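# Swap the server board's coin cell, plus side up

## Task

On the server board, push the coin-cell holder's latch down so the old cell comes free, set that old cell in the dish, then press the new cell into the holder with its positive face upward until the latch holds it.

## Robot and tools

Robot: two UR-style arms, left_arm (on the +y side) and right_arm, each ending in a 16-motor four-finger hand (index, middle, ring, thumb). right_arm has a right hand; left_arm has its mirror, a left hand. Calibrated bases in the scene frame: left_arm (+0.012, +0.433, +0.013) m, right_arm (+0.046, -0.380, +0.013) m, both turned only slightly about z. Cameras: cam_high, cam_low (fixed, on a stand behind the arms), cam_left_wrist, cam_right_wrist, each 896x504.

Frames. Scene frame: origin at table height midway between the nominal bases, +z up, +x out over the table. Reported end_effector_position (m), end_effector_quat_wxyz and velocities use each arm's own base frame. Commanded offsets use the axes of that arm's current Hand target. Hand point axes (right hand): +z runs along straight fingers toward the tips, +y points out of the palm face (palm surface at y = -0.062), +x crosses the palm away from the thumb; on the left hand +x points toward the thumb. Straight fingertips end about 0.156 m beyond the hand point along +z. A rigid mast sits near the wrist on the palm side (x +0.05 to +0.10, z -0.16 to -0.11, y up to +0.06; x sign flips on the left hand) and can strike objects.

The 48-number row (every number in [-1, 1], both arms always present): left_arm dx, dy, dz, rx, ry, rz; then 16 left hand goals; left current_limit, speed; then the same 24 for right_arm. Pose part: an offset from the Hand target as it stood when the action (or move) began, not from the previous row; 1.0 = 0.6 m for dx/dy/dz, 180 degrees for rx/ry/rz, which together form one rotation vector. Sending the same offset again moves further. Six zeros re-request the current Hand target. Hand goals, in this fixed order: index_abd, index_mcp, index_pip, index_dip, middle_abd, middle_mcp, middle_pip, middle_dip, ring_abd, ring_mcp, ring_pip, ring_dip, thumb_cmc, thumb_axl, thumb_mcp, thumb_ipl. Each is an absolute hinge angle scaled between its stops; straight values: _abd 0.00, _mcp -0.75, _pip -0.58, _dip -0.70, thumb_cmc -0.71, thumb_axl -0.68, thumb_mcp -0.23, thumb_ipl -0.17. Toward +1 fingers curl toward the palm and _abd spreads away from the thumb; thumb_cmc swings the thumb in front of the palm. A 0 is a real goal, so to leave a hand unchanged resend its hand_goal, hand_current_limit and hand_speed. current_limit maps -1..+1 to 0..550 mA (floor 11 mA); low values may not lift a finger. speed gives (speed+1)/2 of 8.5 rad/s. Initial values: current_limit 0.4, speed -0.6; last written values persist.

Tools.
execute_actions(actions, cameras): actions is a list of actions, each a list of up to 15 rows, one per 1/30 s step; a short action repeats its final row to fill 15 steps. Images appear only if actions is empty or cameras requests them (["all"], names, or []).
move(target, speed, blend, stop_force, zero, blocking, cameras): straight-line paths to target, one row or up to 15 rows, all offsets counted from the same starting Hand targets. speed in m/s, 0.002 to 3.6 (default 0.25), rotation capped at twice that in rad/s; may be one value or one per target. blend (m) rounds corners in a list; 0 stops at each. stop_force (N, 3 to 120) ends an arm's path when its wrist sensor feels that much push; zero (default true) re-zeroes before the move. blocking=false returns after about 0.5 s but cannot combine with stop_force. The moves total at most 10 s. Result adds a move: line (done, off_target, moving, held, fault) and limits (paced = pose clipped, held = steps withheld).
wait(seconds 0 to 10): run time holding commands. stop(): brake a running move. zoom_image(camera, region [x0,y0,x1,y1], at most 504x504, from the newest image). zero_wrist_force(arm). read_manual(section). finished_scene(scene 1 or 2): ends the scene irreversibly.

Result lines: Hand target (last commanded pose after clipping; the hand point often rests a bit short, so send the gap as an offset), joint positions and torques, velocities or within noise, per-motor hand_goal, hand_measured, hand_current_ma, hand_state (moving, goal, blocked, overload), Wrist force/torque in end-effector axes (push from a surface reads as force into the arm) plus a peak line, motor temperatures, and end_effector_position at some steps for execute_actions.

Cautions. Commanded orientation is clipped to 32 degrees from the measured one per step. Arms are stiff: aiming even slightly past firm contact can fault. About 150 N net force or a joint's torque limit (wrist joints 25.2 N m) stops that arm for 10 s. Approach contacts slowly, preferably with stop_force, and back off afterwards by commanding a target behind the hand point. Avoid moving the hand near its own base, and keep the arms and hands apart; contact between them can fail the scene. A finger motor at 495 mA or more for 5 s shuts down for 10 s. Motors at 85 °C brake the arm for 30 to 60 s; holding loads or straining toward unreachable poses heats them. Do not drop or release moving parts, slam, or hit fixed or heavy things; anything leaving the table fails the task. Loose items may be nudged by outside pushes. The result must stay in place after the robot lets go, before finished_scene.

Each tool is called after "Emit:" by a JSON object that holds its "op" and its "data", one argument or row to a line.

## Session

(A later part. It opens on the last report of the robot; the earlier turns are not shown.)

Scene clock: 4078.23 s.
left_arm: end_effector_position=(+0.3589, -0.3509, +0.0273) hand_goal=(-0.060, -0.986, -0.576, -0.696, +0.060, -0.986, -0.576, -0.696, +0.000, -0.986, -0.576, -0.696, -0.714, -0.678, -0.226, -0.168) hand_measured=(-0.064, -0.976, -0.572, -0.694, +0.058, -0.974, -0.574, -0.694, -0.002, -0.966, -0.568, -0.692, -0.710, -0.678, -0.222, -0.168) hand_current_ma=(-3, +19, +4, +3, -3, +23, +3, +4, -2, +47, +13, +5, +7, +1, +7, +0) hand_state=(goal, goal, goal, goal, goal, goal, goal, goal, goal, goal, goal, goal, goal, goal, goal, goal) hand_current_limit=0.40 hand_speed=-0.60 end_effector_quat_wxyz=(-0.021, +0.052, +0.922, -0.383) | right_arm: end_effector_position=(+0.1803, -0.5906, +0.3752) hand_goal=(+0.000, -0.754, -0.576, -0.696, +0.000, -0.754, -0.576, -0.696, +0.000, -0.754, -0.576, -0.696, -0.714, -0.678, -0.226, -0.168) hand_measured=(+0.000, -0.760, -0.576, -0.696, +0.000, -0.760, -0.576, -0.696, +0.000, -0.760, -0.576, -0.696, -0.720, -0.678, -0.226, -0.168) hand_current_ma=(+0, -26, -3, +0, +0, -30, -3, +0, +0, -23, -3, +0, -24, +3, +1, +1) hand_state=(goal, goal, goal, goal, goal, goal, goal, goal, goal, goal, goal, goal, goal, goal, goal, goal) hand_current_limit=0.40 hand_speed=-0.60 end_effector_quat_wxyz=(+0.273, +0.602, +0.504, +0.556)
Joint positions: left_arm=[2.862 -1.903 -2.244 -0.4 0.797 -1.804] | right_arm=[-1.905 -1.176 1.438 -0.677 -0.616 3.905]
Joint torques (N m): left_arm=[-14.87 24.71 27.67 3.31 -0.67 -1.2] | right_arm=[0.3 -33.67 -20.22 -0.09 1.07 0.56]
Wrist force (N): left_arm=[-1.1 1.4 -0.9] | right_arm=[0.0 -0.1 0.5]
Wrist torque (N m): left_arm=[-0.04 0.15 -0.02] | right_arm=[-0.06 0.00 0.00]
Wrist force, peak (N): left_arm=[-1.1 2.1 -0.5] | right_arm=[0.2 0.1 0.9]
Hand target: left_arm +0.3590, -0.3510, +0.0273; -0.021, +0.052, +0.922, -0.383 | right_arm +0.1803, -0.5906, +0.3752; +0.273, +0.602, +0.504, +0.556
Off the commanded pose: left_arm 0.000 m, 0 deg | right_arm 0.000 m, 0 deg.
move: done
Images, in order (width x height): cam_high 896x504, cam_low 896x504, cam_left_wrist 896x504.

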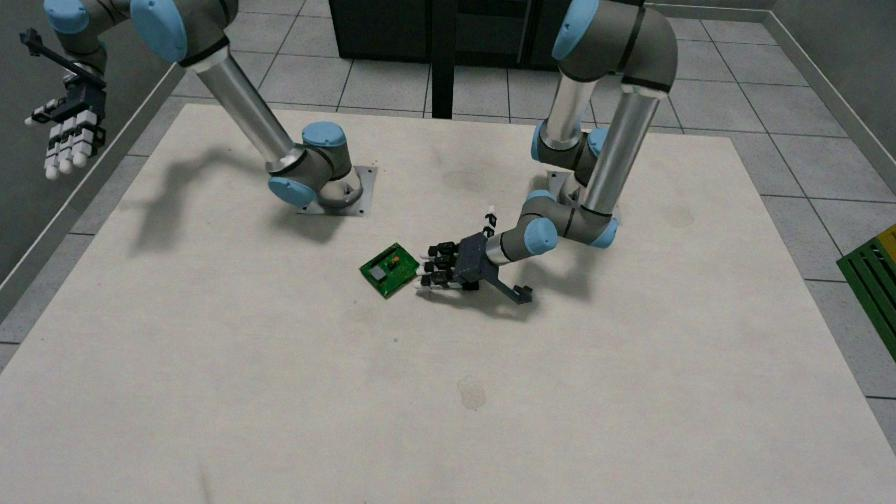

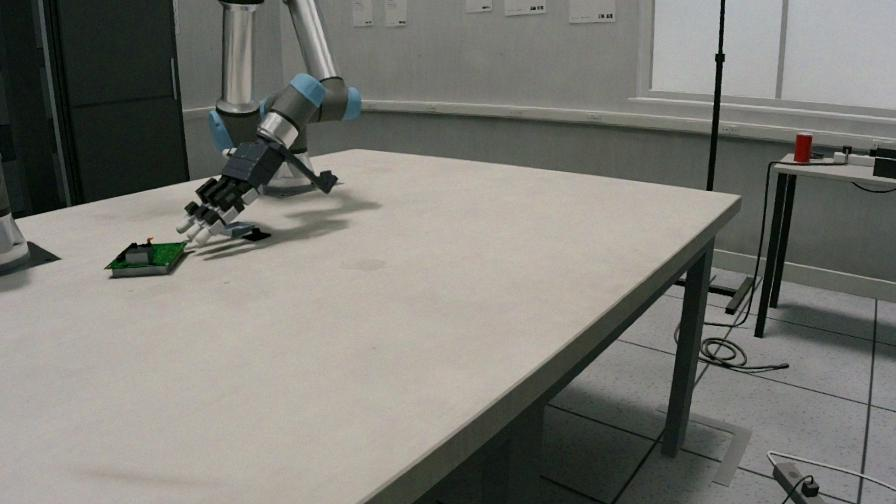

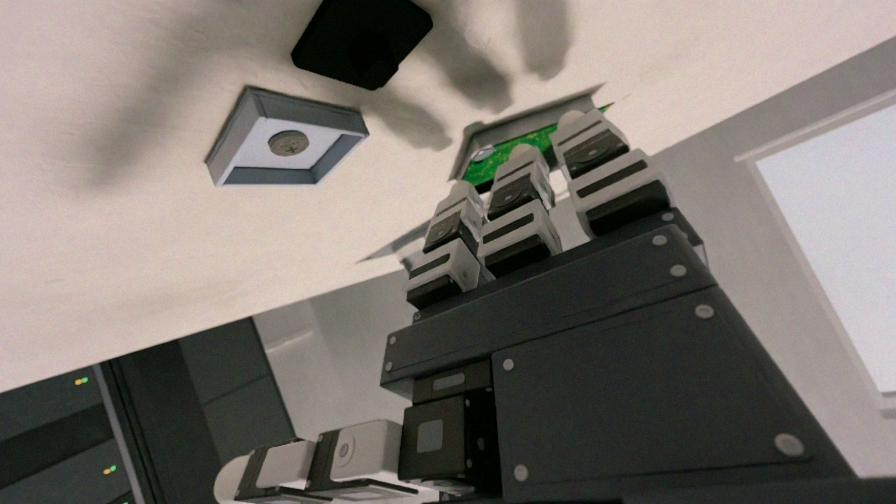

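Emit:
{"op": "move", "data": {
  "target": [0,0.0212,0.0259,0,0,0,-0.06,-0.986,-0.576,-0.696,0.06,-0.986,-0.576,-0.696,0,-0.986,-0.576,-0.696,-0.714,-0.678,-0.226,-0.168,0.4,-0.6,0,0,0,0,0,0,0,-0.754,-0.576,-0.696,0,-0.754,-0.576,-0.696,0,-0.754,-0.576,-0.696,-0.714,-0.678,-0.226,-0.168,0.4,-0.6],
  "speed": 0.05,
  "stop_force": 6,
  "cameras": ["cam_left_wrist","cam_high","cam_low"]
}}

Emit:
{"op": "zoom_image", "data": {
  "camera": "cam_low",
  "region": [160, 210, 210, 250]
}}

Emit:
{"op": "zoom_image", "data": {
  "camera": "cam_high",
  "region": [395, 235, 445, 285]
}}

Emit:
{"op": "zoom_image", "data": {
  "camera": "cam_left_wrist",
  "region": [440, 110, 580, 210]
}}

Scene clock: 4103.57 s.
left_arm: end_effector_position=(+0.3588, -0.3530, +0.0073) hand_goal=(-0.060, -0.986, -0.576, -0.696, +0.060, -0.986, -0.576, -0.696, +0.000, -0.986, -0.576, -0.696, -0.714, -0.678, -0.226, -0.168) hand_measured=(-0.064, -0.976, -0.572, -0.694, +0.058, -0.974, -0.574, -0.694, -0.002, -0.966, -0.568, -0.692, -0.710, -0.678, -0.222, -0.168) hand_current_ma=(-3, +19, +4, +3, -3, +23, +3, +4, -2, +47, +13, +5, +7, +1, +7, +0) hand_state=(goal, goal, goal, goal, goal, goal, goal, goal, goal, goal, goal, goal, goal, goal, goal, goal) hand_current_limit=0.40 hand_speed=-0.60 end_effector_quat_wxyz=(-0.021, +0.052, +0.922, -0.383) | right_arm: end_effector_position=(+0.1803, -0.5906, +0.3752) hand_goal=(+0.000, -0.754, -0.576, -0.696, +0.000, -0.754, -0.576, -0.696, +0.000, -0.754, -0.576, -0.696, -0.714, -0.678, -0.226, -0.168) hand_measured=(+0.000, -0.760, -0.576, -0.696, +0.000, -0.760, -0.576, -0.696, +0.000, -0.760, -0.576, -0.696, -0.720, -0.678, -0.226, -0.168) hand_current_ma=(+0, -26, -3, +0, +0, -30, -3, +0, +0, -23, -3, +0, -24, +3, +1, +1) hand_state=(goal, goal, goal, goal, goal, goal, goal, goal, goal, goal, goal, goal, goal, goal, goal, goal) hand_current_limit=0.40 hand_speed=-0.60 end_effector_quat_wxyz=(+0.273, +0.602, +0.504, +0.556)
Joint positions: left_arm=[2.858 -1.958 -2.251 -0.334 0.798 -1.81] | right_arm=[-1.905 -1.176 1.438 -0.677 -0.616 3.905]
Joint torques (N m): left_arm=[10.66 36.34 25.65 3.47 -1.21 2.05] | right_arm=[1.41 -33.79 -20.26 -0.11 0.91 0.51]
Wrist force (N): left_arm=[-0.8 1.2 -1.2] | right_arm=[0.1 0.0 0.7]
Wrist torque (N m): left_arm=[-0.04 0.10 0.09] | right_arm=[-0.07 -0.01 0.01]
Wrist force, peak (N): left_arm=[-1.2 1.6 -1.2] | right_arm=[0.5 0.0 0.8]
Hand target: left_arm +0.3588, -0.3530, +0.0073; -0.021, +0.052, +0.922, -0.383 | right_arm +0.1803, -0.5906, +0.3752; +0.273, +0.602, +0.504, +0.556
Off the commanded pose: left_arm 0.000 m, 0 deg | right_arm 0.000 m, 0 deg.
move: done
Images, in order (width x height): cam_high 896x504, cam_low 896x504, cam_left_wrist 896x504.

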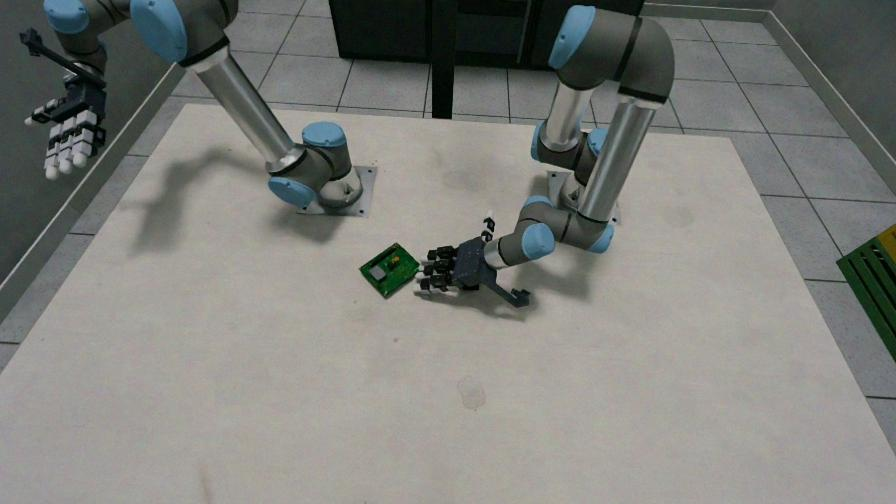

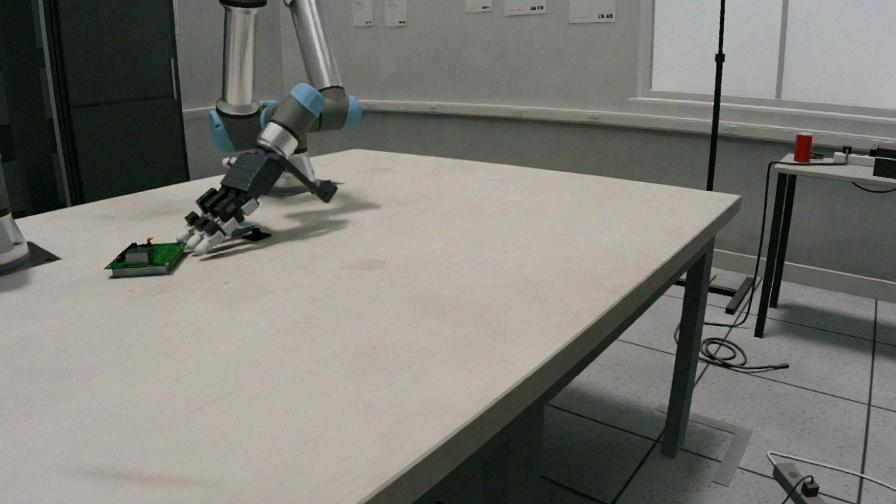

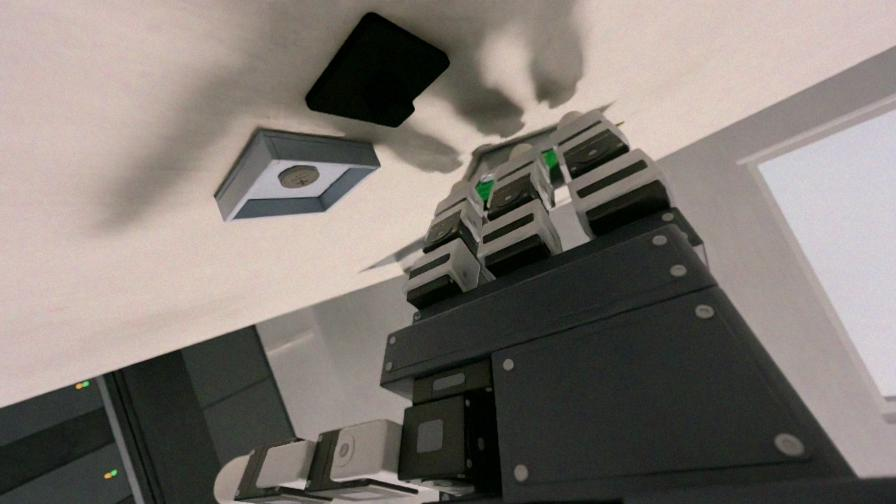

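Scaled by 10.080 from the camera's 896x504 image, which has a finer 1280x720 frame.

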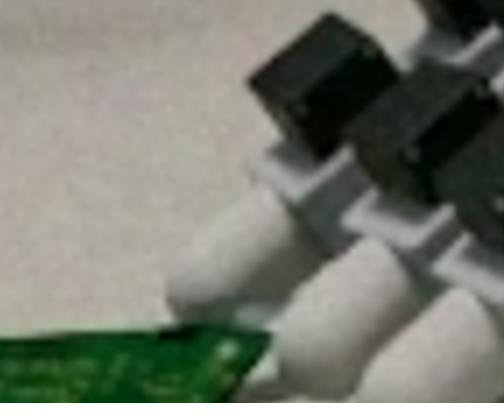

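Scaled by 10.080 from the camera's 896x504 image, which has a finer 1280x720 frame.

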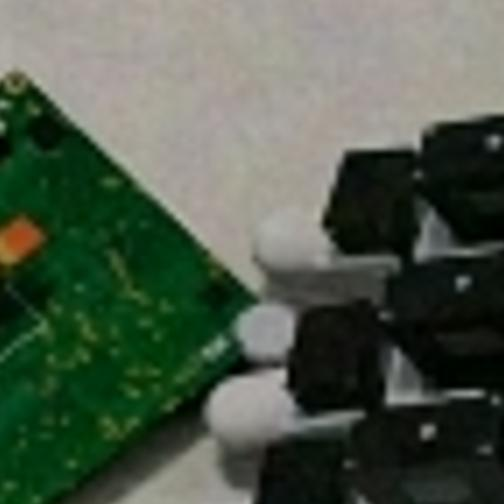

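Scaled by 3.600 from the camera's 896x504 image, which has a finer 1280x720 frame.

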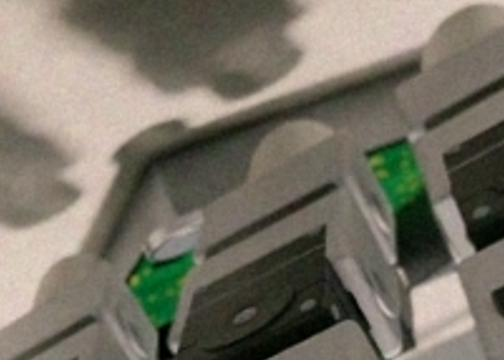

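Emit:
{"op": "move", "data": {
  "target": [0,0,0,0,0,0,0.11,-0.986,-0.576,-0.696,-0.11,-0.986,-0.576,-0.696,0,-0.986,-0.576,-0.696,-0.714,-0.678,-0.226,-0.168,0.4,-0.9,0,0,0,0,0,0,0,-0.754,-0.576,-0.696,0,-0.754,-0.576,-0.696,0,-0.754,-0.576,-0.696,-0.714,-0.678,-0.226,-0.168,0.4,-0.6],
  "cameras": ["cam_left_wrist","cam_high","cam_low"]
}}

Emit:
{"op": "zoom_image", "data": {
  "camera": "cam_low",
  "region": [160, 210, 210, 250]
}}

Emit:
{"op": "zoom_image", "data": {
  "camera": "cam_high",
  "region": [395, 235, 445, 285]
}}

Scene clock: 4109.90 s.
left_arm: end_effector_position=(+0.3588, -0.3530, +0.0073) hand_goal=(+0.110, -0.986, -0.576, -0.696, -0.110, -0.986, -0.576, -0.696, +0.000, -0.986, -0.576, -0.696, -0.714, -0.678, -0.226, -0.168) hand_measured=(+0.026, -0.976, -0.572, -0.694, -0.030, -0.974, -0.574, -0.694, -0.002, -0.966, -0.568, -0.692, -0.710, -0.678, -0.222, -0.168) hand_current_ma=(-236, +19, +4, +3, +225, +23, +3, +4, -2, +47, +13, +5, +7, +1, +7, +0) hand_state=(blocked, goal, goal, goal, blocked, goal, goal, goal, goal, goal, goal, goal, goal, goal, goal, goal) hand_current_limit=0.40 hand_speed=-0.90 end_effector_quat_wxyz=(-0.021, +0.052, +0.922, -0.383) | right_arm: end_effector_position=(+0.1803, -0.5906, +0.3752) hand_goal=(+0.000, -0.754, -0.576, -0.696, +0.000, -0.754, -0.576, -0.696, +0.000, -0.754, -0.576, -0.696, -0.714, -0.678, -0.226, -0.168) hand_measured=(+0.000, -0.760, -0.576, -0.696, +0.000, -0.760, -0.576, -0.696, +0.000, -0.760, -0.576, -0.696, -0.720, -0.678, -0.226, -0.168) hand_current_ma=(+0, -26, -3, +0, +0, -30, -3, +0, +0, -23, -3, +0, -24, +3, +1, +1) hand_state=(goal, goal, goal, goal, goal, goal, goal, goal, goal, goal, goal, goal, goal, goal, goal, goal) hand_current_limit=0.40 hand_speed=-0.60 end_effector_quat_wxyz=(+0.273, +0.602, +0.504, +0.556)
Joint positions: left_arm=[2.858 -1.958 -2.251 -0.334 0.798 -1.81] | right_arm=[-1.905 -1.176 1.438 -0.677 -0.616 3.905]
Joint torques (N m): left_arm=[10.69 37.36 24.31 3.54 -2.47 2.05] | right_arm=[1.43 -34.69 -21.01 -0.13 0.77 0.58]
Wrist force (N): left_arm=[-1.1 1.9 -2.5] | right_arm=[0.2 0.2 0.6]
Wrist torque (N m): left_arm=[0.07 0.01 0.04] | right_arm=[-0.03 -0.02 0.02]
Wrist force, peak (N): left_arm=[-1.6 2.2 -2.7] | right_arm=[0.1 0.3 0.8]
Hand target: left_arm +0.3588, -0.3530, +0.0073; -0.021, +0.052, +0.922, -0.383 | right_arm +0.1803, -0.5906, +0.3752; +0.273, +0.602, +0.504, +0.556
Off the commanded pose: left_arm 0.000 m, 0 deg | right_arm 0.000 m, 0 deg.
move: done
Images, in order (width x height): cam_high 896x504, cam_low 896x504, cam_left_wrist 896x504.

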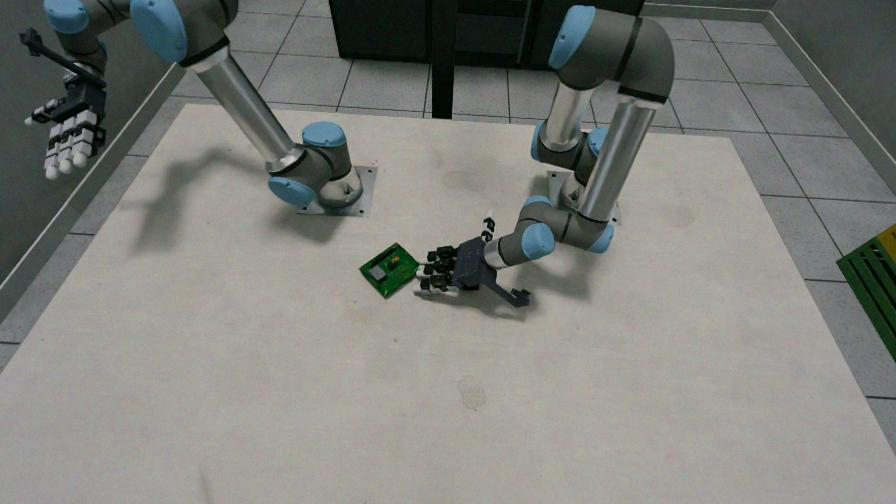

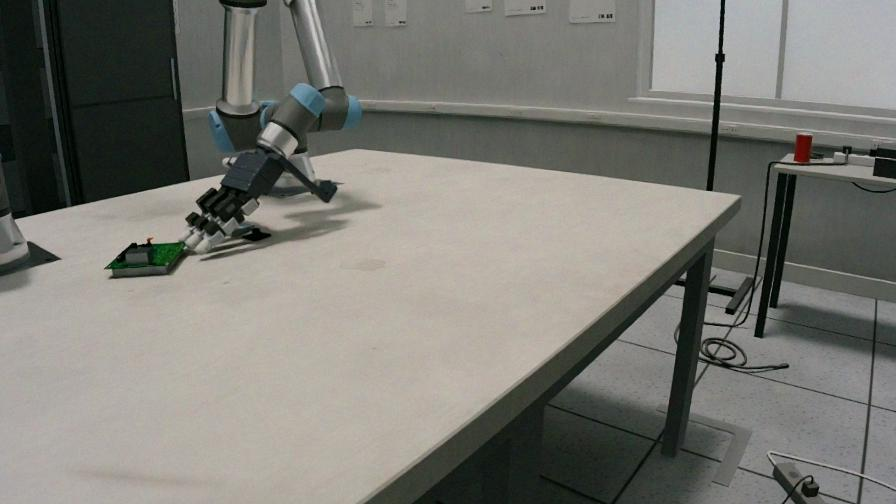

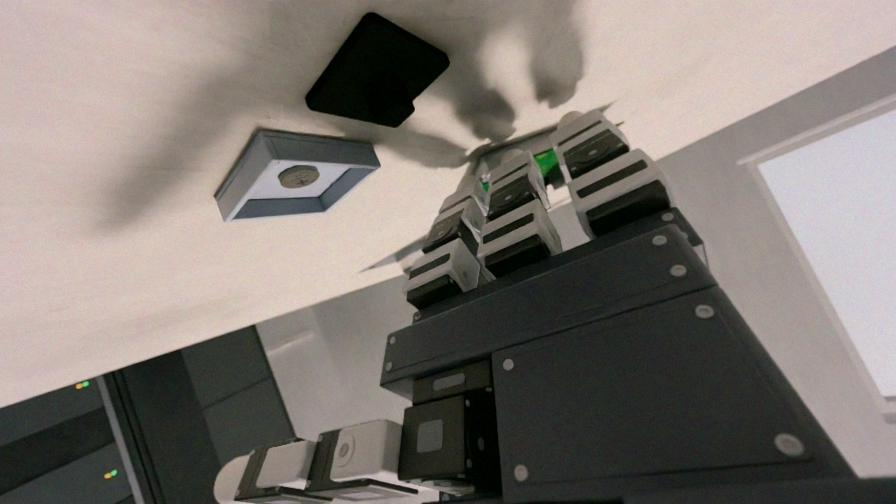

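Scaled by 10.080 from the camera's 896x504 image, which has a finer 1280x720 frame.

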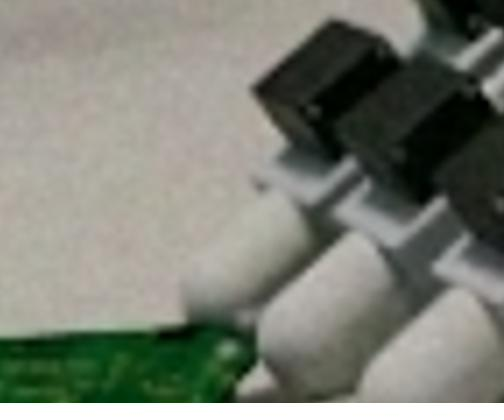

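Scaled by 10.080 from the camera's 896x504 image, which has a finer 1280x720 frame.

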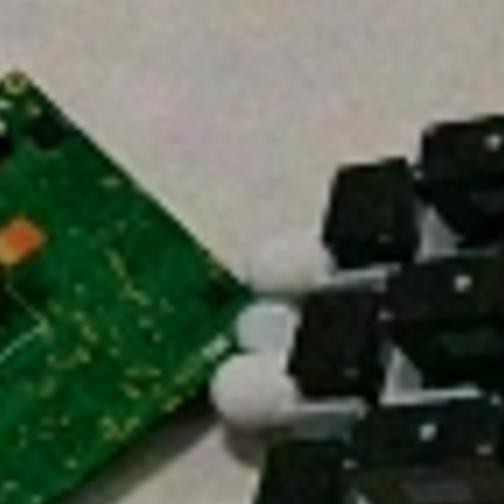

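Emit:
{"op": "move", "data": {
  "target": [0,-0.0236,-0.0236,0,0,0,0.11,-0.986,-0.576,-0.696,-0.11,-0.986,-0.576,-0.696,0,-0.986,-0.576,-0.696,-0.714,-0.678,-0.226,-0.168,0.4,-0.9,0,0,0,0,0,0,0,-0.754,-0.576,-0.696,0,-0.754,-0.576,-0.696,0,-0.754,-0.576,-0.696,-0.714,-0.678,-0.226,-0.168,0.4,-0.6],
  "speed": 0.04,
  "cameras": ["cam_left_wrist","cam_high","cam_low"]
}}

Emit:
{"op": "zoom_image", "data": {
  "camera": "cam_low",
  "region": [160, 200, 220, 250]
}}

Emit:
{"op": "zoom_image", "data": {
  "camera": "cam_high",
  "region": [395, 235, 445, 285]
}}

Emit:
{"op": "zoom_image", "data": {
  "camera": "cam_left_wrist",
  "region": [440, 110, 580, 210]
}}

Scene clock: 4117.17 s.
left_arm: end_effector_position=(+0.3589, -0.3530, +0.0274) hand_goal=(+0.110, -0.986, -0.576, -0.696, -0.110, -0.986, -0.576, -0.696, +0.000, -0.986, -0.576, -0.696, -0.714, -0.678, -0.226, -0.168) hand_measured=(+0.028, -0.974, -0.572, -0.694, -0.036, -0.970, -0.572, -0.694, -0.002, -0.966, -0.568, -0.692, -0.710, -0.678, -0.222, -0.168) hand_current_ma=(-226, +27, +6, +3, +200, +37, +6, +4, -2, +47, +13, +5, +7, +1, +7, +0) hand_state=(blocked, goal, goal, goal, blocked, goal, goal, goal, goal, goal, goal, goal, goal, goal, goal, goal) hand_current_limit=0.40 hand_speed=-0.90 end_effector_quat_wxyz=(-0.021, +0.052, +0.922, -0.383) | right_arm: end_effector_position=(+0.1803, -0.5906, +0.3752) hand_goal=(+0.000, -0.754, -0.576, -0.696, +0.000, -0.754, -0.576, -0.696, +0.000, -0.754, -0.576, -0.696, -0.714, -0.678, -0.226, -0.168) hand_measured=(+0.000, -0.760, -0.576, -0.696, +0.000, -0.760, -0.576, -0.696, +0.000, -0.760, -0.576, -0.696, -0.720, -0.678, -0.226, -0.168) hand_current_ma=(+0, -26, -3, +0, +0, -30, -3, +0, +0, -23, -3, +0, -24, +3, +1, +1) hand_state=(goal, goal, goal, goal, goal, goal, goal, goal, goal, goal, goal, goal, goal, goal, goal, goal) hand_current_limit=0.40 hand_speed=-0.60 end_effector_quat_wxyz=(+0.273, +0.602, +0.504, +0.556)
Joint positions: left_arm=[2.858 -1.905 -2.241 -0.396 0.798 -1.81] | right_arm=[-1.905 -1.176 1.438 -0.677 -0.616 3.905]
Joint torques (N m): left_arm=[12.4 20.55 10.56 4.18 -2.59 1.7] | right_arm=[1.08 -34.32 -20.1 0.01 0.79 0.64]
Wrist force (N): left_arm=[-1.1 1.4 -1.0] | right_arm=[0.3 0.1 0.7]
Wrist torque (N m): left_arm=[-0.04 0.14 0.06] | right_arm=[-0.04 -0.04 0.04]
Wrist force, peak (N): left_arm=[-1.4 2.0 -3.0] | right_arm=[0.3 0.2 0.8]
Hand target: left_arm +0.3588, -0.3529, +0.0273; -0.021, +0.052, +0.922, -0.383 | right_arm +0.1803, -0.5906, +0.3752; +0.273, +0.602, +0.504, +0.556
Off the commanded pose: left_arm 0.000 m, 0 deg | right_arm 0.000 m, 0 deg.
move: done
Images, in order (width x height): cam_high 896x504, cam_low 896x504, cam_left_wrist 896x504.

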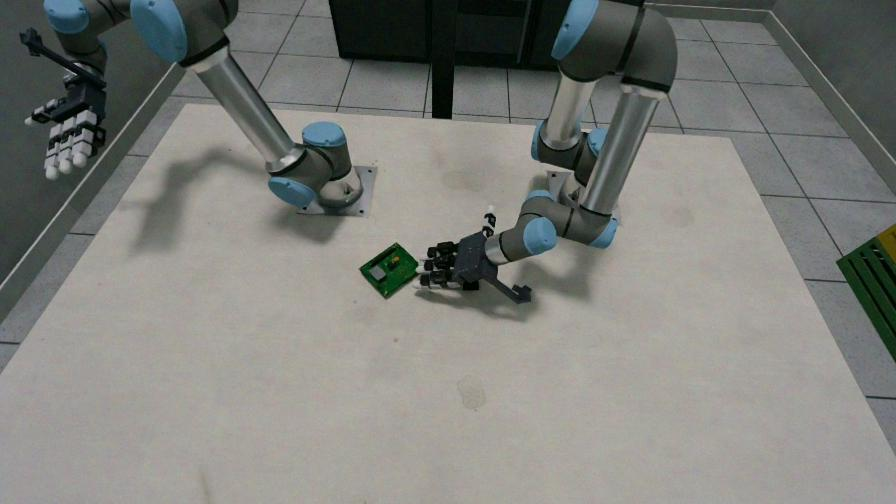

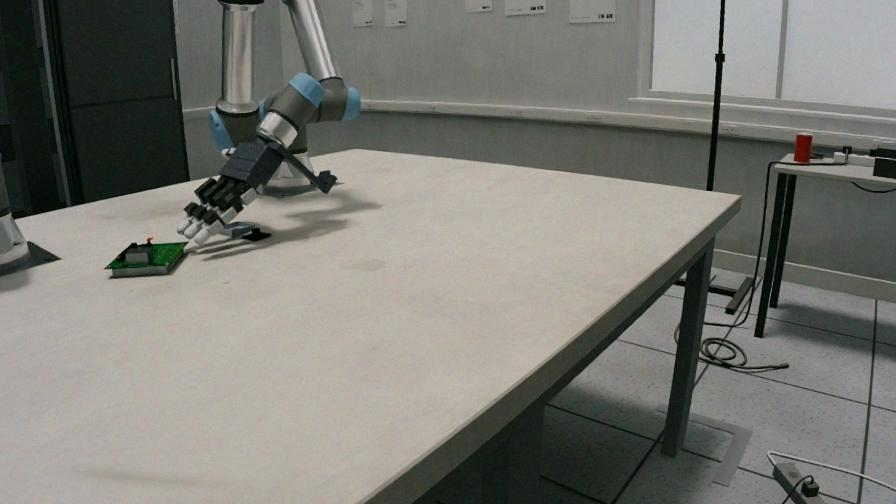

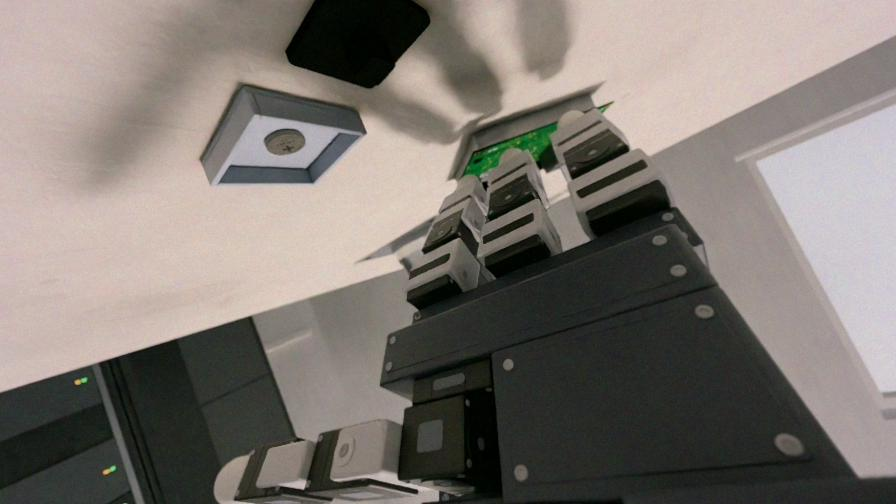

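Scaled by 8.400 from the camera's 896x504 image, which has a finer 1280x720 frame.

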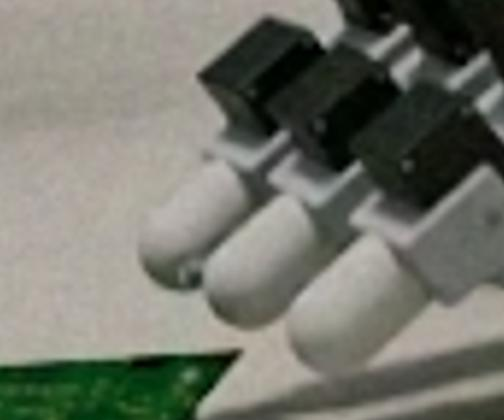

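Scaled by 10.080 from the camera's 896x504 image, which has a finer 1280x720 frame.

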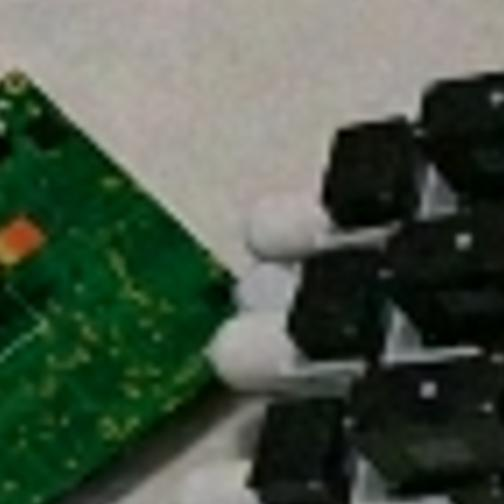

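Scaled by 3.600 from the camera's 896x504 image, which has a finer 1280x720 frame.

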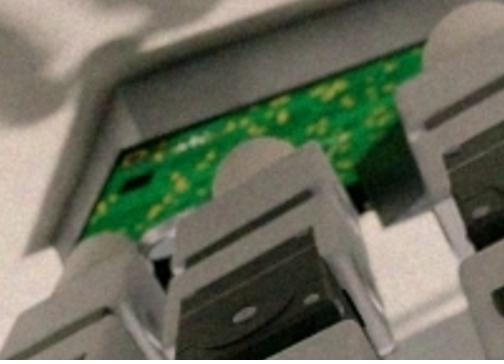

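Emit:
{"op": "move", "data": {
  "target": [0,-0.1179,-0.1179,0,0,0,0.11,-0.986,-0.576,-0.696,-0.11,-0.986,-0.576,-0.696,0,-0.986,-0.576,-0.696,-0.714,-0.678,-0.226,-0.168,0.4,-0.9,0,0,0,0,0,0,0,-0.754,-0.576,-0.696,0,-0.754,-0.576,-0.696,0,-0.754,-0.576,-0.696,-0.714,-0.678,-0.226,-0.168,0.4,-0.6],
  "speed": 0.12
}}

Emit:
{"op": "move", "data": {
  "target": [0,0,0,0,0,0,0.11,-0.452,-0.576,-0.696,-0.11,-0.452,-0.576,-0.696,0,0.068,0.737,0.174,-0.714,-0.678,-0.226,-0.168,0.4,-0.9,0,0,0,0,0,0,0,-0.754,-0.576,-0.696,0,-0.754,-0.576,-0.696,0,-0.754,-0.576,-0.696,-0.714,-0.678,-0.226,-0.168,0.4,-0.6],
  "cameras": ["cam_left_wrist","cam_high","cam_low"]
}}

Emit:
{"op": "zoom_image", "data": {
  "camera": "cam_low",
  "region": [170, 160, 260, 240]
}}

Emit:
{"op": "zoom_image", "data": {
  "camera": "cam_left_wrist",
  "region": [400, 110, 600, 250]
}}

Scene clock: 4152.53 s.
left_arm: end_effector_position=(+0.3588, -0.3527, +0.1273) hand_goal=(+0.110, -0.986, -0.576, -0.696, -0.110, -0.986, -0.576, -0.696, +0.000, -0.986, -0.576, -0.696, -0.714, -0.678, -0.226, -0.168) hand_measured=(+0.028, -0.974, -0.572, -0.694, -0.036, -0.970, -0.572, -0.694, -0.002, -0.966, -0.568, -0.692, -0.710, -0.678, -0.222, -0.168) hand_current_ma=(-226, +27, +6, +3, +200, +37, +6, +4, -2, +47, +13, +5, +7, +1, +7, +0) hand_state=(blocked, goal, goal, goal, blocked, goal, goal, goal, goal, goal, goal, goal, goal, goal, goal, goal) hand_current_limit=0.40 hand_speed=-0.90 end_effector_quat_wxyz=(-0.021, +0.053, +0.922, -0.383) | right_arm: end_effector_position=(+0.1803, -0.5906, +0.3752) hand_goal=(+0.000, -0.754, -0.576, -0.696, +0.000, -0.754, -0.576, -0.696, +0.000, -0.754, -0.576, -0.696, -0.714, -0.678, -0.226, -0.168) hand_measured=(+0.000, -0.760, -0.576, -0.696, +0.000, -0.760, -0.576, -0.696, +0.000, -0.760, -0.576, -0.696, -0.720, -0.678, -0.226, -0.168) hand_current_ma=(+0, -26, -3, +0, +0, -30, -3, +0, +0, -23, -3, +0, -24, +3, +1, +1) hand_state=(goal, goal, goal, goal, goal, goal, goal, goal, goal, goal, goal, goal, goal, goal, goal, goal) hand_current_limit=0.40 hand_speed=-0.60 end_effector_quat_wxyz=(+0.273, +0.602, +0.504, +0.556)
Joint positions: left_arm=[2.858 -1.686 -2.153 -0.704 0.798 -1.81] | right_arm=[-1.905 -1.176 1.438 -0.677 -0.616 3.905]
Joint torques (N m): left_arm=[11.61 27.76 11.86 1.33 -2.73 0.09] | right_arm=[1.17 -34.18 -19.99 -0.1 0.93 0.57]
Wrist force (N): left_arm=[-1.0 1.2 -1.0] | right_arm=[0.2 0.0 0.5]
Wrist torque (N m): left_arm=[-0.06 0.10 -0.16] | right_arm=[-0.05 -0.02 0.03]
Wrist force, peak (N): left_arm=[-1.1 2.3 0.0] | right_arm=[0.5 0.2 0.9]
Hand target: left_arm +0.3587, -0.3527, +0.1273; -0.021, +0.052, +0.922, -0.383 | right_arm +0.1803, -0.5906, +0.3752; +0.273, +0.602, +0.504, +0.556
Off the commanded pose: left_arm 0.000 m, 0 deg | right_arm 0.000 m, 0 deg.
move: done

Scene clock: 4156.50 s.
left_arm: end_effector_position=(+0.3587, -0.3527, +0.1273) hand_goal=(+0.110, -0.452, -0.576, -0.696, -0.110, -0.452, -0.576, -0.696, +0.000, +0.068, +0.736, +0.174, -0.714, -0.678, -0.226, -0.168) hand_measured=(+0.028, -0.448, -0.572, -0.694, -0.036, -0.452, -0.574, -0.694, -0.002, +0.058, +0.728, +0.170, -0.710, -0.678, -0.222, -0.168) hand_current_ma=(-226, +7, +6, +3, +199, +1, +4, +3, -2, -17, -13, -4, +7, +1, +7, +0) hand_state=(blocked, goal, goal, goal, blocked, goal, goal, goal, goal, goal, goal, goal, goal, goal, goal, goal) hand_current_limit=0.40 hand_speed=-0.90 end_effector_quat_wxyz=(-0.021, +0.052, +0.922, -0.383) | right_arm: end_effector_position=(+0.1803, -0.5906, +0.3752) hand_goal=(+0.000, -0.754, -0.576, -0.696, +0.000, -0.754, -0.576, -0.696, +0.000, -0.754, -0.576, -0.696, -0.714, -0.678, -0.226, -0.168) hand_measured=(+0.000, -0.760, -0.576, -0.696, +0.000, -0.760, -0.576, -0.696, +0.000, -0.760, -0.576, -0.696, -0.720, -0.678, -0.226, -0.168) hand_current_ma=(+0, -26, -3, +0, +0, -30, -3, +0, +0, -23, -3, +0, -24, +3, +1, +1) hand_state=(goal, goal, goal, goal, goal, goal, goal, goal, goal, goal, goal, goal, goal, goal, goal, goal) hand_current_limit=0.40 hand_speed=-0.60 end_effector_quat_wxyz=(+0.273, +0.602, +0.504, +0.556)
Joint positions: left_arm=[2.858 -1.686 -2.153 -0.704 0.798 -1.81] | right_arm=[-1.905 -1.176 1.438 -0.677 -0.616 3.905]
Joint torques (N m): left_arm=[3.29 31.26 9.55 1.67 -2.69 -1.96] | right_arm=[1.65 -33.24 -20.15 0.04 0.85 0.65]
Wrist force (N): left_arm=[-1.0 1.6 -1.2] | right_arm=[0.3 0.0 0.7]
Wrist torque (N m): left_arm=[0.14 0.11 -0.17] | right_arm=[-0.05 -0.04 0.03]
Wrist force, peak (N): left_arm=[-0.9 1.4 -1.4] | right_arm=[0.1 -0.2 0.9]
Hand target: left_arm +0.3587, -0.3527, +0.1273; -0.021, +0.052, +0.922, -0.383 | right_arm +0.1803, -0.5906, +0.3752; +0.273, +0.602, +0.504, +0.556
Off the commanded pose: left_arm 0.000 m, 0 deg | right_arm 0.000 m, 0 deg.
move: done
Images, in order (width x height): cam_high 896x504, cam_low 896x504, cam_left_wrist 896x504.

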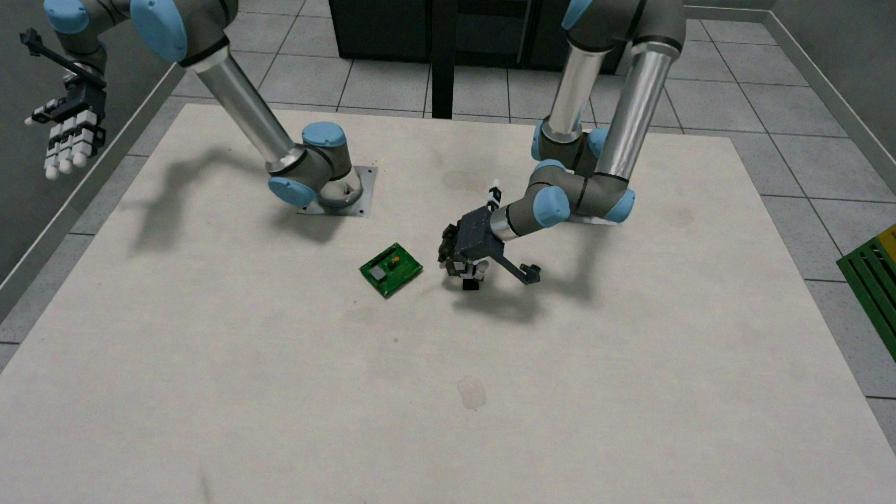

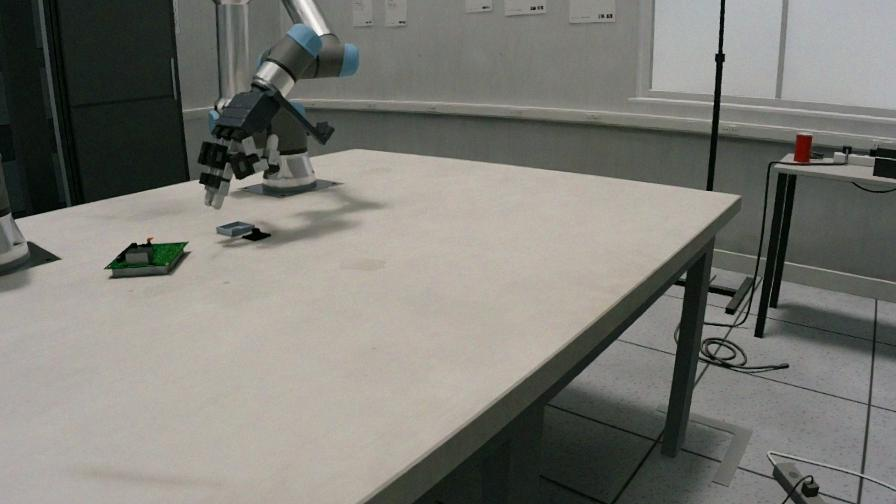

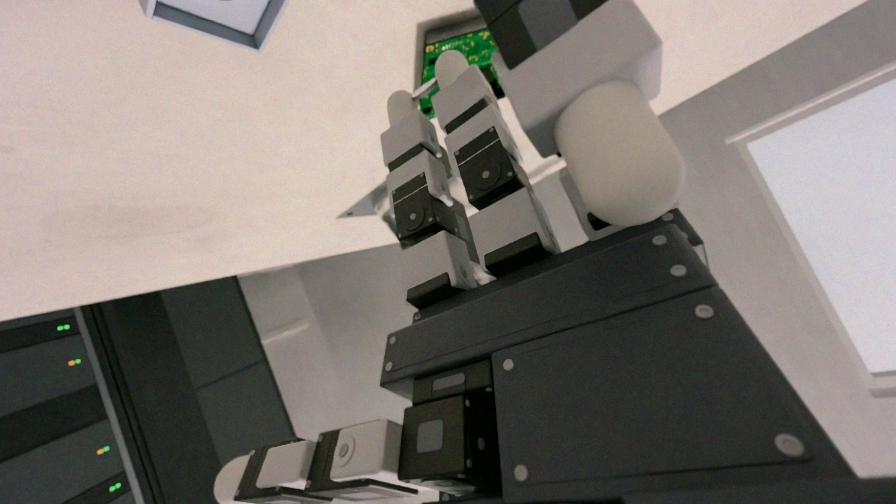

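Scaled by 5.600 from the camera's 896x504 image, which has a finer 1280x720 frame.

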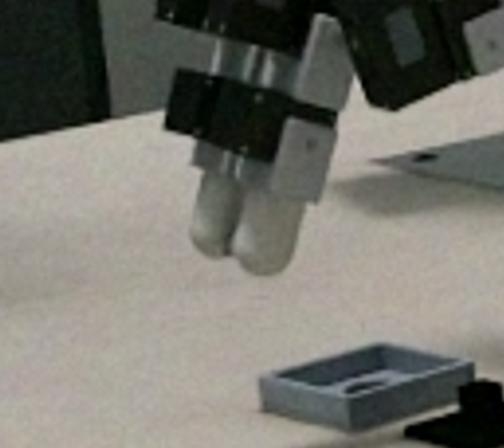

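Scaled by 2.520 from the camera's 896x504 image, which has a finer 1280x720 frame.

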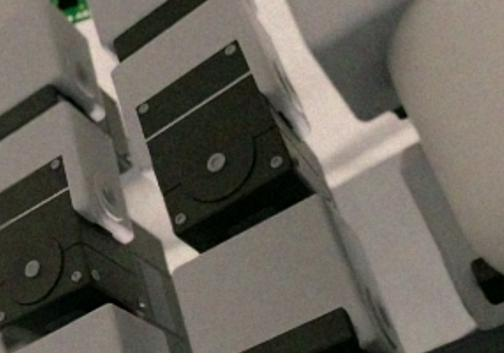

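Emit:
{"op": "move", "data": {
  "target": [0,-0.0707,0.0471,0,0,0.5,0.11,-0.452,-0.576,-0.696,-0.11,-0.452,-0.576,-0.696,0,0.068,0.737,0.174,-0.714,-0.678,-0.226,-0.168,0.4,-0.9,0,0,0,0,0,0,0,-0.754,-0.576,-0.696,0,-0.754,-0.576,-0.696,0,-0.754,-0.576,-0.696,-0.714,-0.678,-0.226,-0.168,0.4,-0.6],
  "speed": 0.4
}}

Emit:
{"op": "move", "data": {
  "target": [-0.0679,0,0.0561,0,0,0.5,0.11,-0.452,-0.576,-0.696,-0.11,-0.452,-0.576,-0.696,0,0.068,0.737,0.174,-0.714,-0.678,-0.226,-0.168,0.4,-0.9,0,0,0,0,0,0,0,-0.754,-0.576,-0.696,0,-0.754,-0.576,-0.696,0,-0.754,-0.576,-0.696,-0.714,-0.678,-0.226,-0.168,0.4,-0.6],
  "speed": 0.4,
  "cameras": ["cam_left_wrist","cam_high","cam_low"]
}}

Emit:
{"op": "zoom_image", "data": {
  "camera": "cam_low",
  "region": [130, 180, 230, 280]
}}

Emit:
{"op": "zoom_image", "data": {
  "camera": "cam_high",
  "region": [380, 220, 480, 300]
}}

Scene clock: 4165.60 s.
left_arm: end_effector_position=(+0.3531, -0.4023, +0.1373) hand_goal=(+0.110, -0.452, -0.576, -0.696, -0.110, -0.452, -0.576, -0.696, +0.000, +0.068, +0.736, +0.174, -0.714, -0.678, -0.226, -0.168) hand_measured=(+0.028, -0.448, -0.572, -0.694, -0.038, -0.454, -0.576, -0.694, -0.002, +0.060, +0.732, +0.172, -0.710, -0.678, -0.222, -0.168) hand_current_ma=(-226, +6, +6, +3, +193, -4, +0, +2, -2, -16, -7, -3, +4, +1, +7, +0) hand_state=(blocked, goal, goal, goal, blocked, goal, goal, goal, goal, goal, goal, goal, goal, goal, goal, goal) hand_current_limit=0.40 hand_speed=-0.90 end_effector_quat_wxyz=(+0.256, +0.689, +0.615, -0.286) end_effector_velocity=(+0.000, -0.001, +0.000) end_effector_angular_velocity=(+0.000, -0.005, -0.005) | right_arm: end_effector_position=(+0.1803, -0.5906, +0.3752) hand_goal=(+0.000, -0.754, -0.576, -0.696, +0.000, -0.754, -0.576, -0.696, +0.000, -0.754, -0.576, -0.696, -0.714, -0.678, -0.226, -0.168) hand_measured=(+0.000, -0.760, -0.576, -0.696, +0.000, -0.760, -0.576, -0.696, +0.000, -0.760, -0.576, -0.696, -0.720, -0.678, -0.226, -0.168) hand_current_ma=(+0, -26, -3, +0, +0, -30, -3, +0, +0, -23, -3, +0, -24, +3, +1, +1) hand_state=(goal, goal, goal, goal, goal, goal, goal, goal, goal, goal, goal, goal, goal, goal, goal, goal) hand_current_limit=0.40 hand_speed=-0.60 end_effector_quat_wxyz=(+0.273, +0.602, +0.504, +0.556)
Joint positions: left_arm=[2.789 -1.565 -2.428 -0.484 0.812 -0.334] | right_arm=[-1.905 -1.176 1.438 -0.677 -0.616 3.905]
Joint velocities: left_arm=[-0.002 0 0 0.001 0.001 0.006] | right_arm=[within noise]
Joint torques (N m): left_arm=[-12.84 21.21 29.91 3.75 0.11 1.86] | right_arm=[1.83 -34.16 -20.12 -0.13 0.81 0.64]
Wrist force (N): left_arm=[0.5 -0.3 0.4] | right_arm=[0.2 0.1 0.6]
Wrist torque (N m): left_arm=[-0.09 0.14 0.05] | right_arm=[-0.04 -0.03 0.03]
Wrist force, peak (N): left_arm=[-1.3 1.9 -1.0] | right_arm=[-0.1 0.1 0.9]
Hand target: left_arm +0.3530, -0.4024, +0.1374; +0.256, +0.689, +0.615, -0.286 | right_arm +0.1803, -0.5906, +0.3752; +0.273, +0.602, +0.504, +0.556
Off the commanded pose: left_arm 0.000 m, 0 deg | right_arm 0.000 m, 0 deg.
move: done

Scene clock: 4168.10 s.
left_arm: end_effector_position=(+0.3472, -0.4546, +0.1426) hand_goal=(+0.110, -0.452, -0.576, -0.696, -0.110, -0.452, -0.576, -0.696, +0.000, +0.068, +0.736, +0.174, -0.714, -0.678, -0.226, -0.168) hand_measured=(+0.028, -0.456, -0.574, -0.694, -0.038, -0.462, -0.578, -0.694, -0.002, +0.060, +0.734, +0.172, -0.718, -0.678, -0.222, -0.168) hand_current_ma=(-226, -5, +3, +3, +193, -21, -2, +1, -2, -16, -3, -3, -6, +1, +7, +0) hand_state=(blocked, goal, goal, goal, blocked, goal, goal, goal, goal, goal, goal, goal, goal, goal, goal, goal) hand_current_limit=0.40 hand_speed=-0.90 end_effector_quat_wxyz=(+0.383, +0.922, -0.052, -0.021) | right_arm: end_effector_position=(+0.1803, -0.5906, +0.3752) hand_goal=(+0.000, -0.754, -0.576, -0.696, +0.000, -0.754, -0.576, -0.696, +0.000, -0.754, -0.576, -0.696, -0.714, -0.678, -0.226, -0.168) hand_measured=(+0.000, -0.760, -0.576, -0.696, +0.000, -0.760, -0.576, -0.696, +0.000, -0.760, -0.576, -0.696, -0.720, -0.678, -0.226, -0.168) hand_current_ma=(+0, -26, -3, +0, +0, -30, -3, +0, +0, -23, -3, +0, -24, +3, +1, +1) hand_state=(goal, goal, goal, goal, goal, goal, goal, goal, goal, goal, goal, goal, goal, goal, goal, goal) hand_current_limit=0.40 hand_speed=-0.60 end_effector_quat_wxyz=(+0.273, +0.602, +0.504, +0.556)
Joint positions: left_arm=[2.882 -1.831 -2.378 -0.358 0.794 1.365] | right_arm=[-1.905 -1.176 1.438 -0.677 -0.616 3.905]
Joint torques (N m): left_arm=[-14.07 29.21 3.24 4.16 -1.62 2.28] | right_arm=[0.8 -33.12 -20 -0.13 1.05 0.74]
Wrist force (N): left_arm=[-0.3 -1.3 0.4] | right_arm=[0.0 0.2 0.7]
Wrist torque (N m): left_arm=[0.01 0.07 0.21] | right_arm=[-0.04 0.00 0.01]
Wrist force, peak (N): left_arm=[-0.2 -1.8 0.6] | right_arm=[0.1 0.1 0.9]
Hand target: left_arm +0.3471, -0.4546, +0.1426; +0.383, +0.922, -0.052, -0.021 | right_arm +0.1803, -0.5906, +0.3752; +0.273, +0.602, +0.504, +0.556
Off the commanded pose: left_arm 0.000 m, 0 deg | right_arm 0.000 m, 0 deg.
move: done
Images, in order (width x height): cam_high 896x504, cam_low 896x504, cam_left_wrist 896x504.

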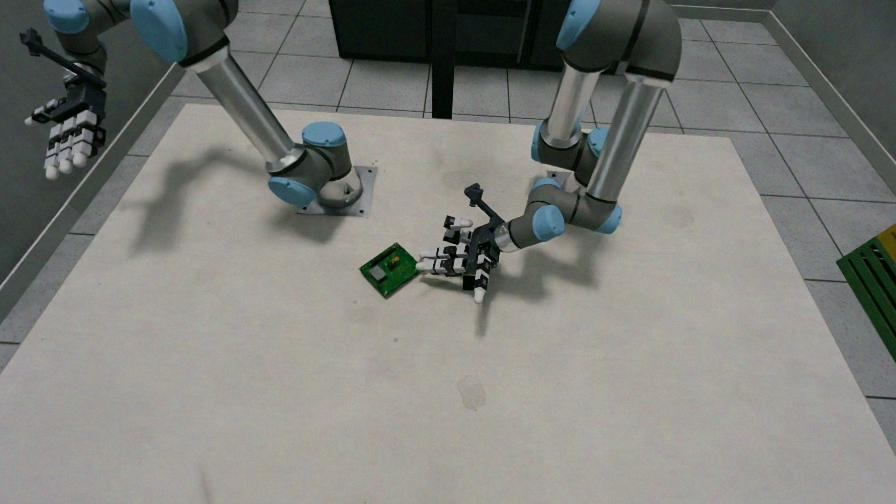

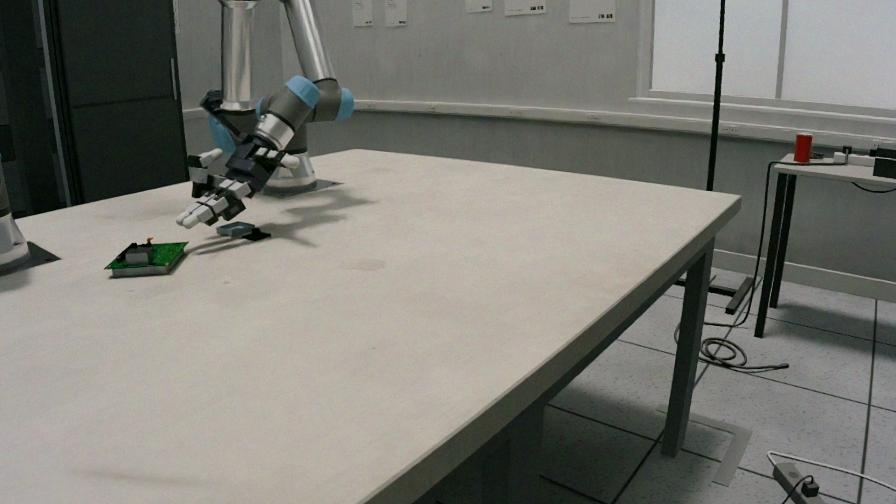

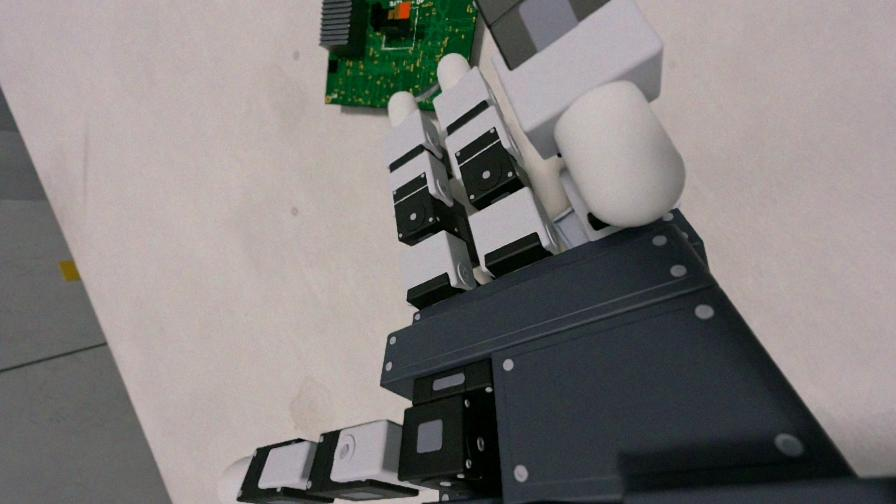

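Scaled by 5.040 from the camera's 896x504 image, which has a finer 1280x720 frame.

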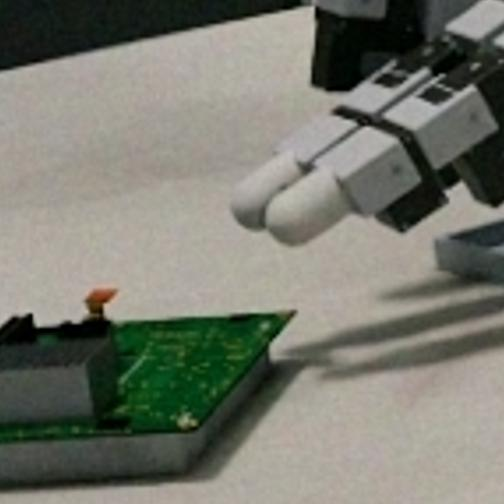

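Scaled by 5.040 from the camera's 896x504 image, which has a finer 1280x720 frame.

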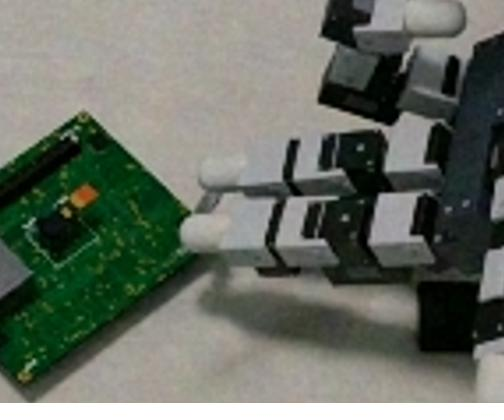

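Emit:
{"op": "zoom_image", "data": {
  "camera": "cam_left_wrist",
  "region": [380, 40, 480, 130]
}}

Emit:
{"op": "zoom_image", "data": {
  "camera": "cam_high",
  "region": [405, 240, 435, 280]
}}

Scaled by 5.040 from the camera's 896x504 image, which has a finer 1280x720 frame.

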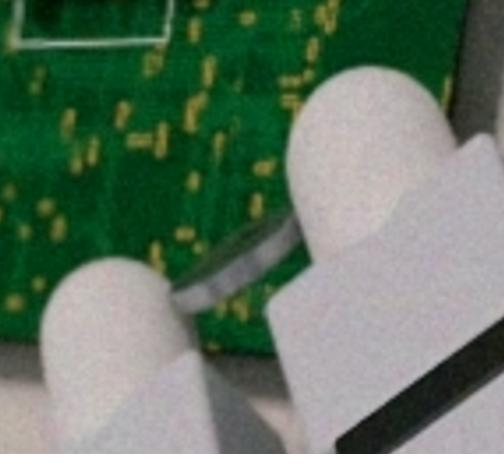

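Scaled by 12.600 from the camera's 896x504 image, which has a finer 1280x720 frame.

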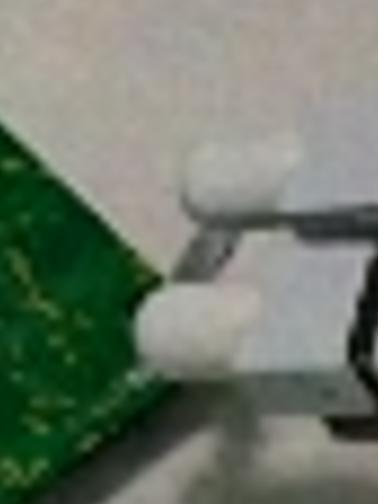

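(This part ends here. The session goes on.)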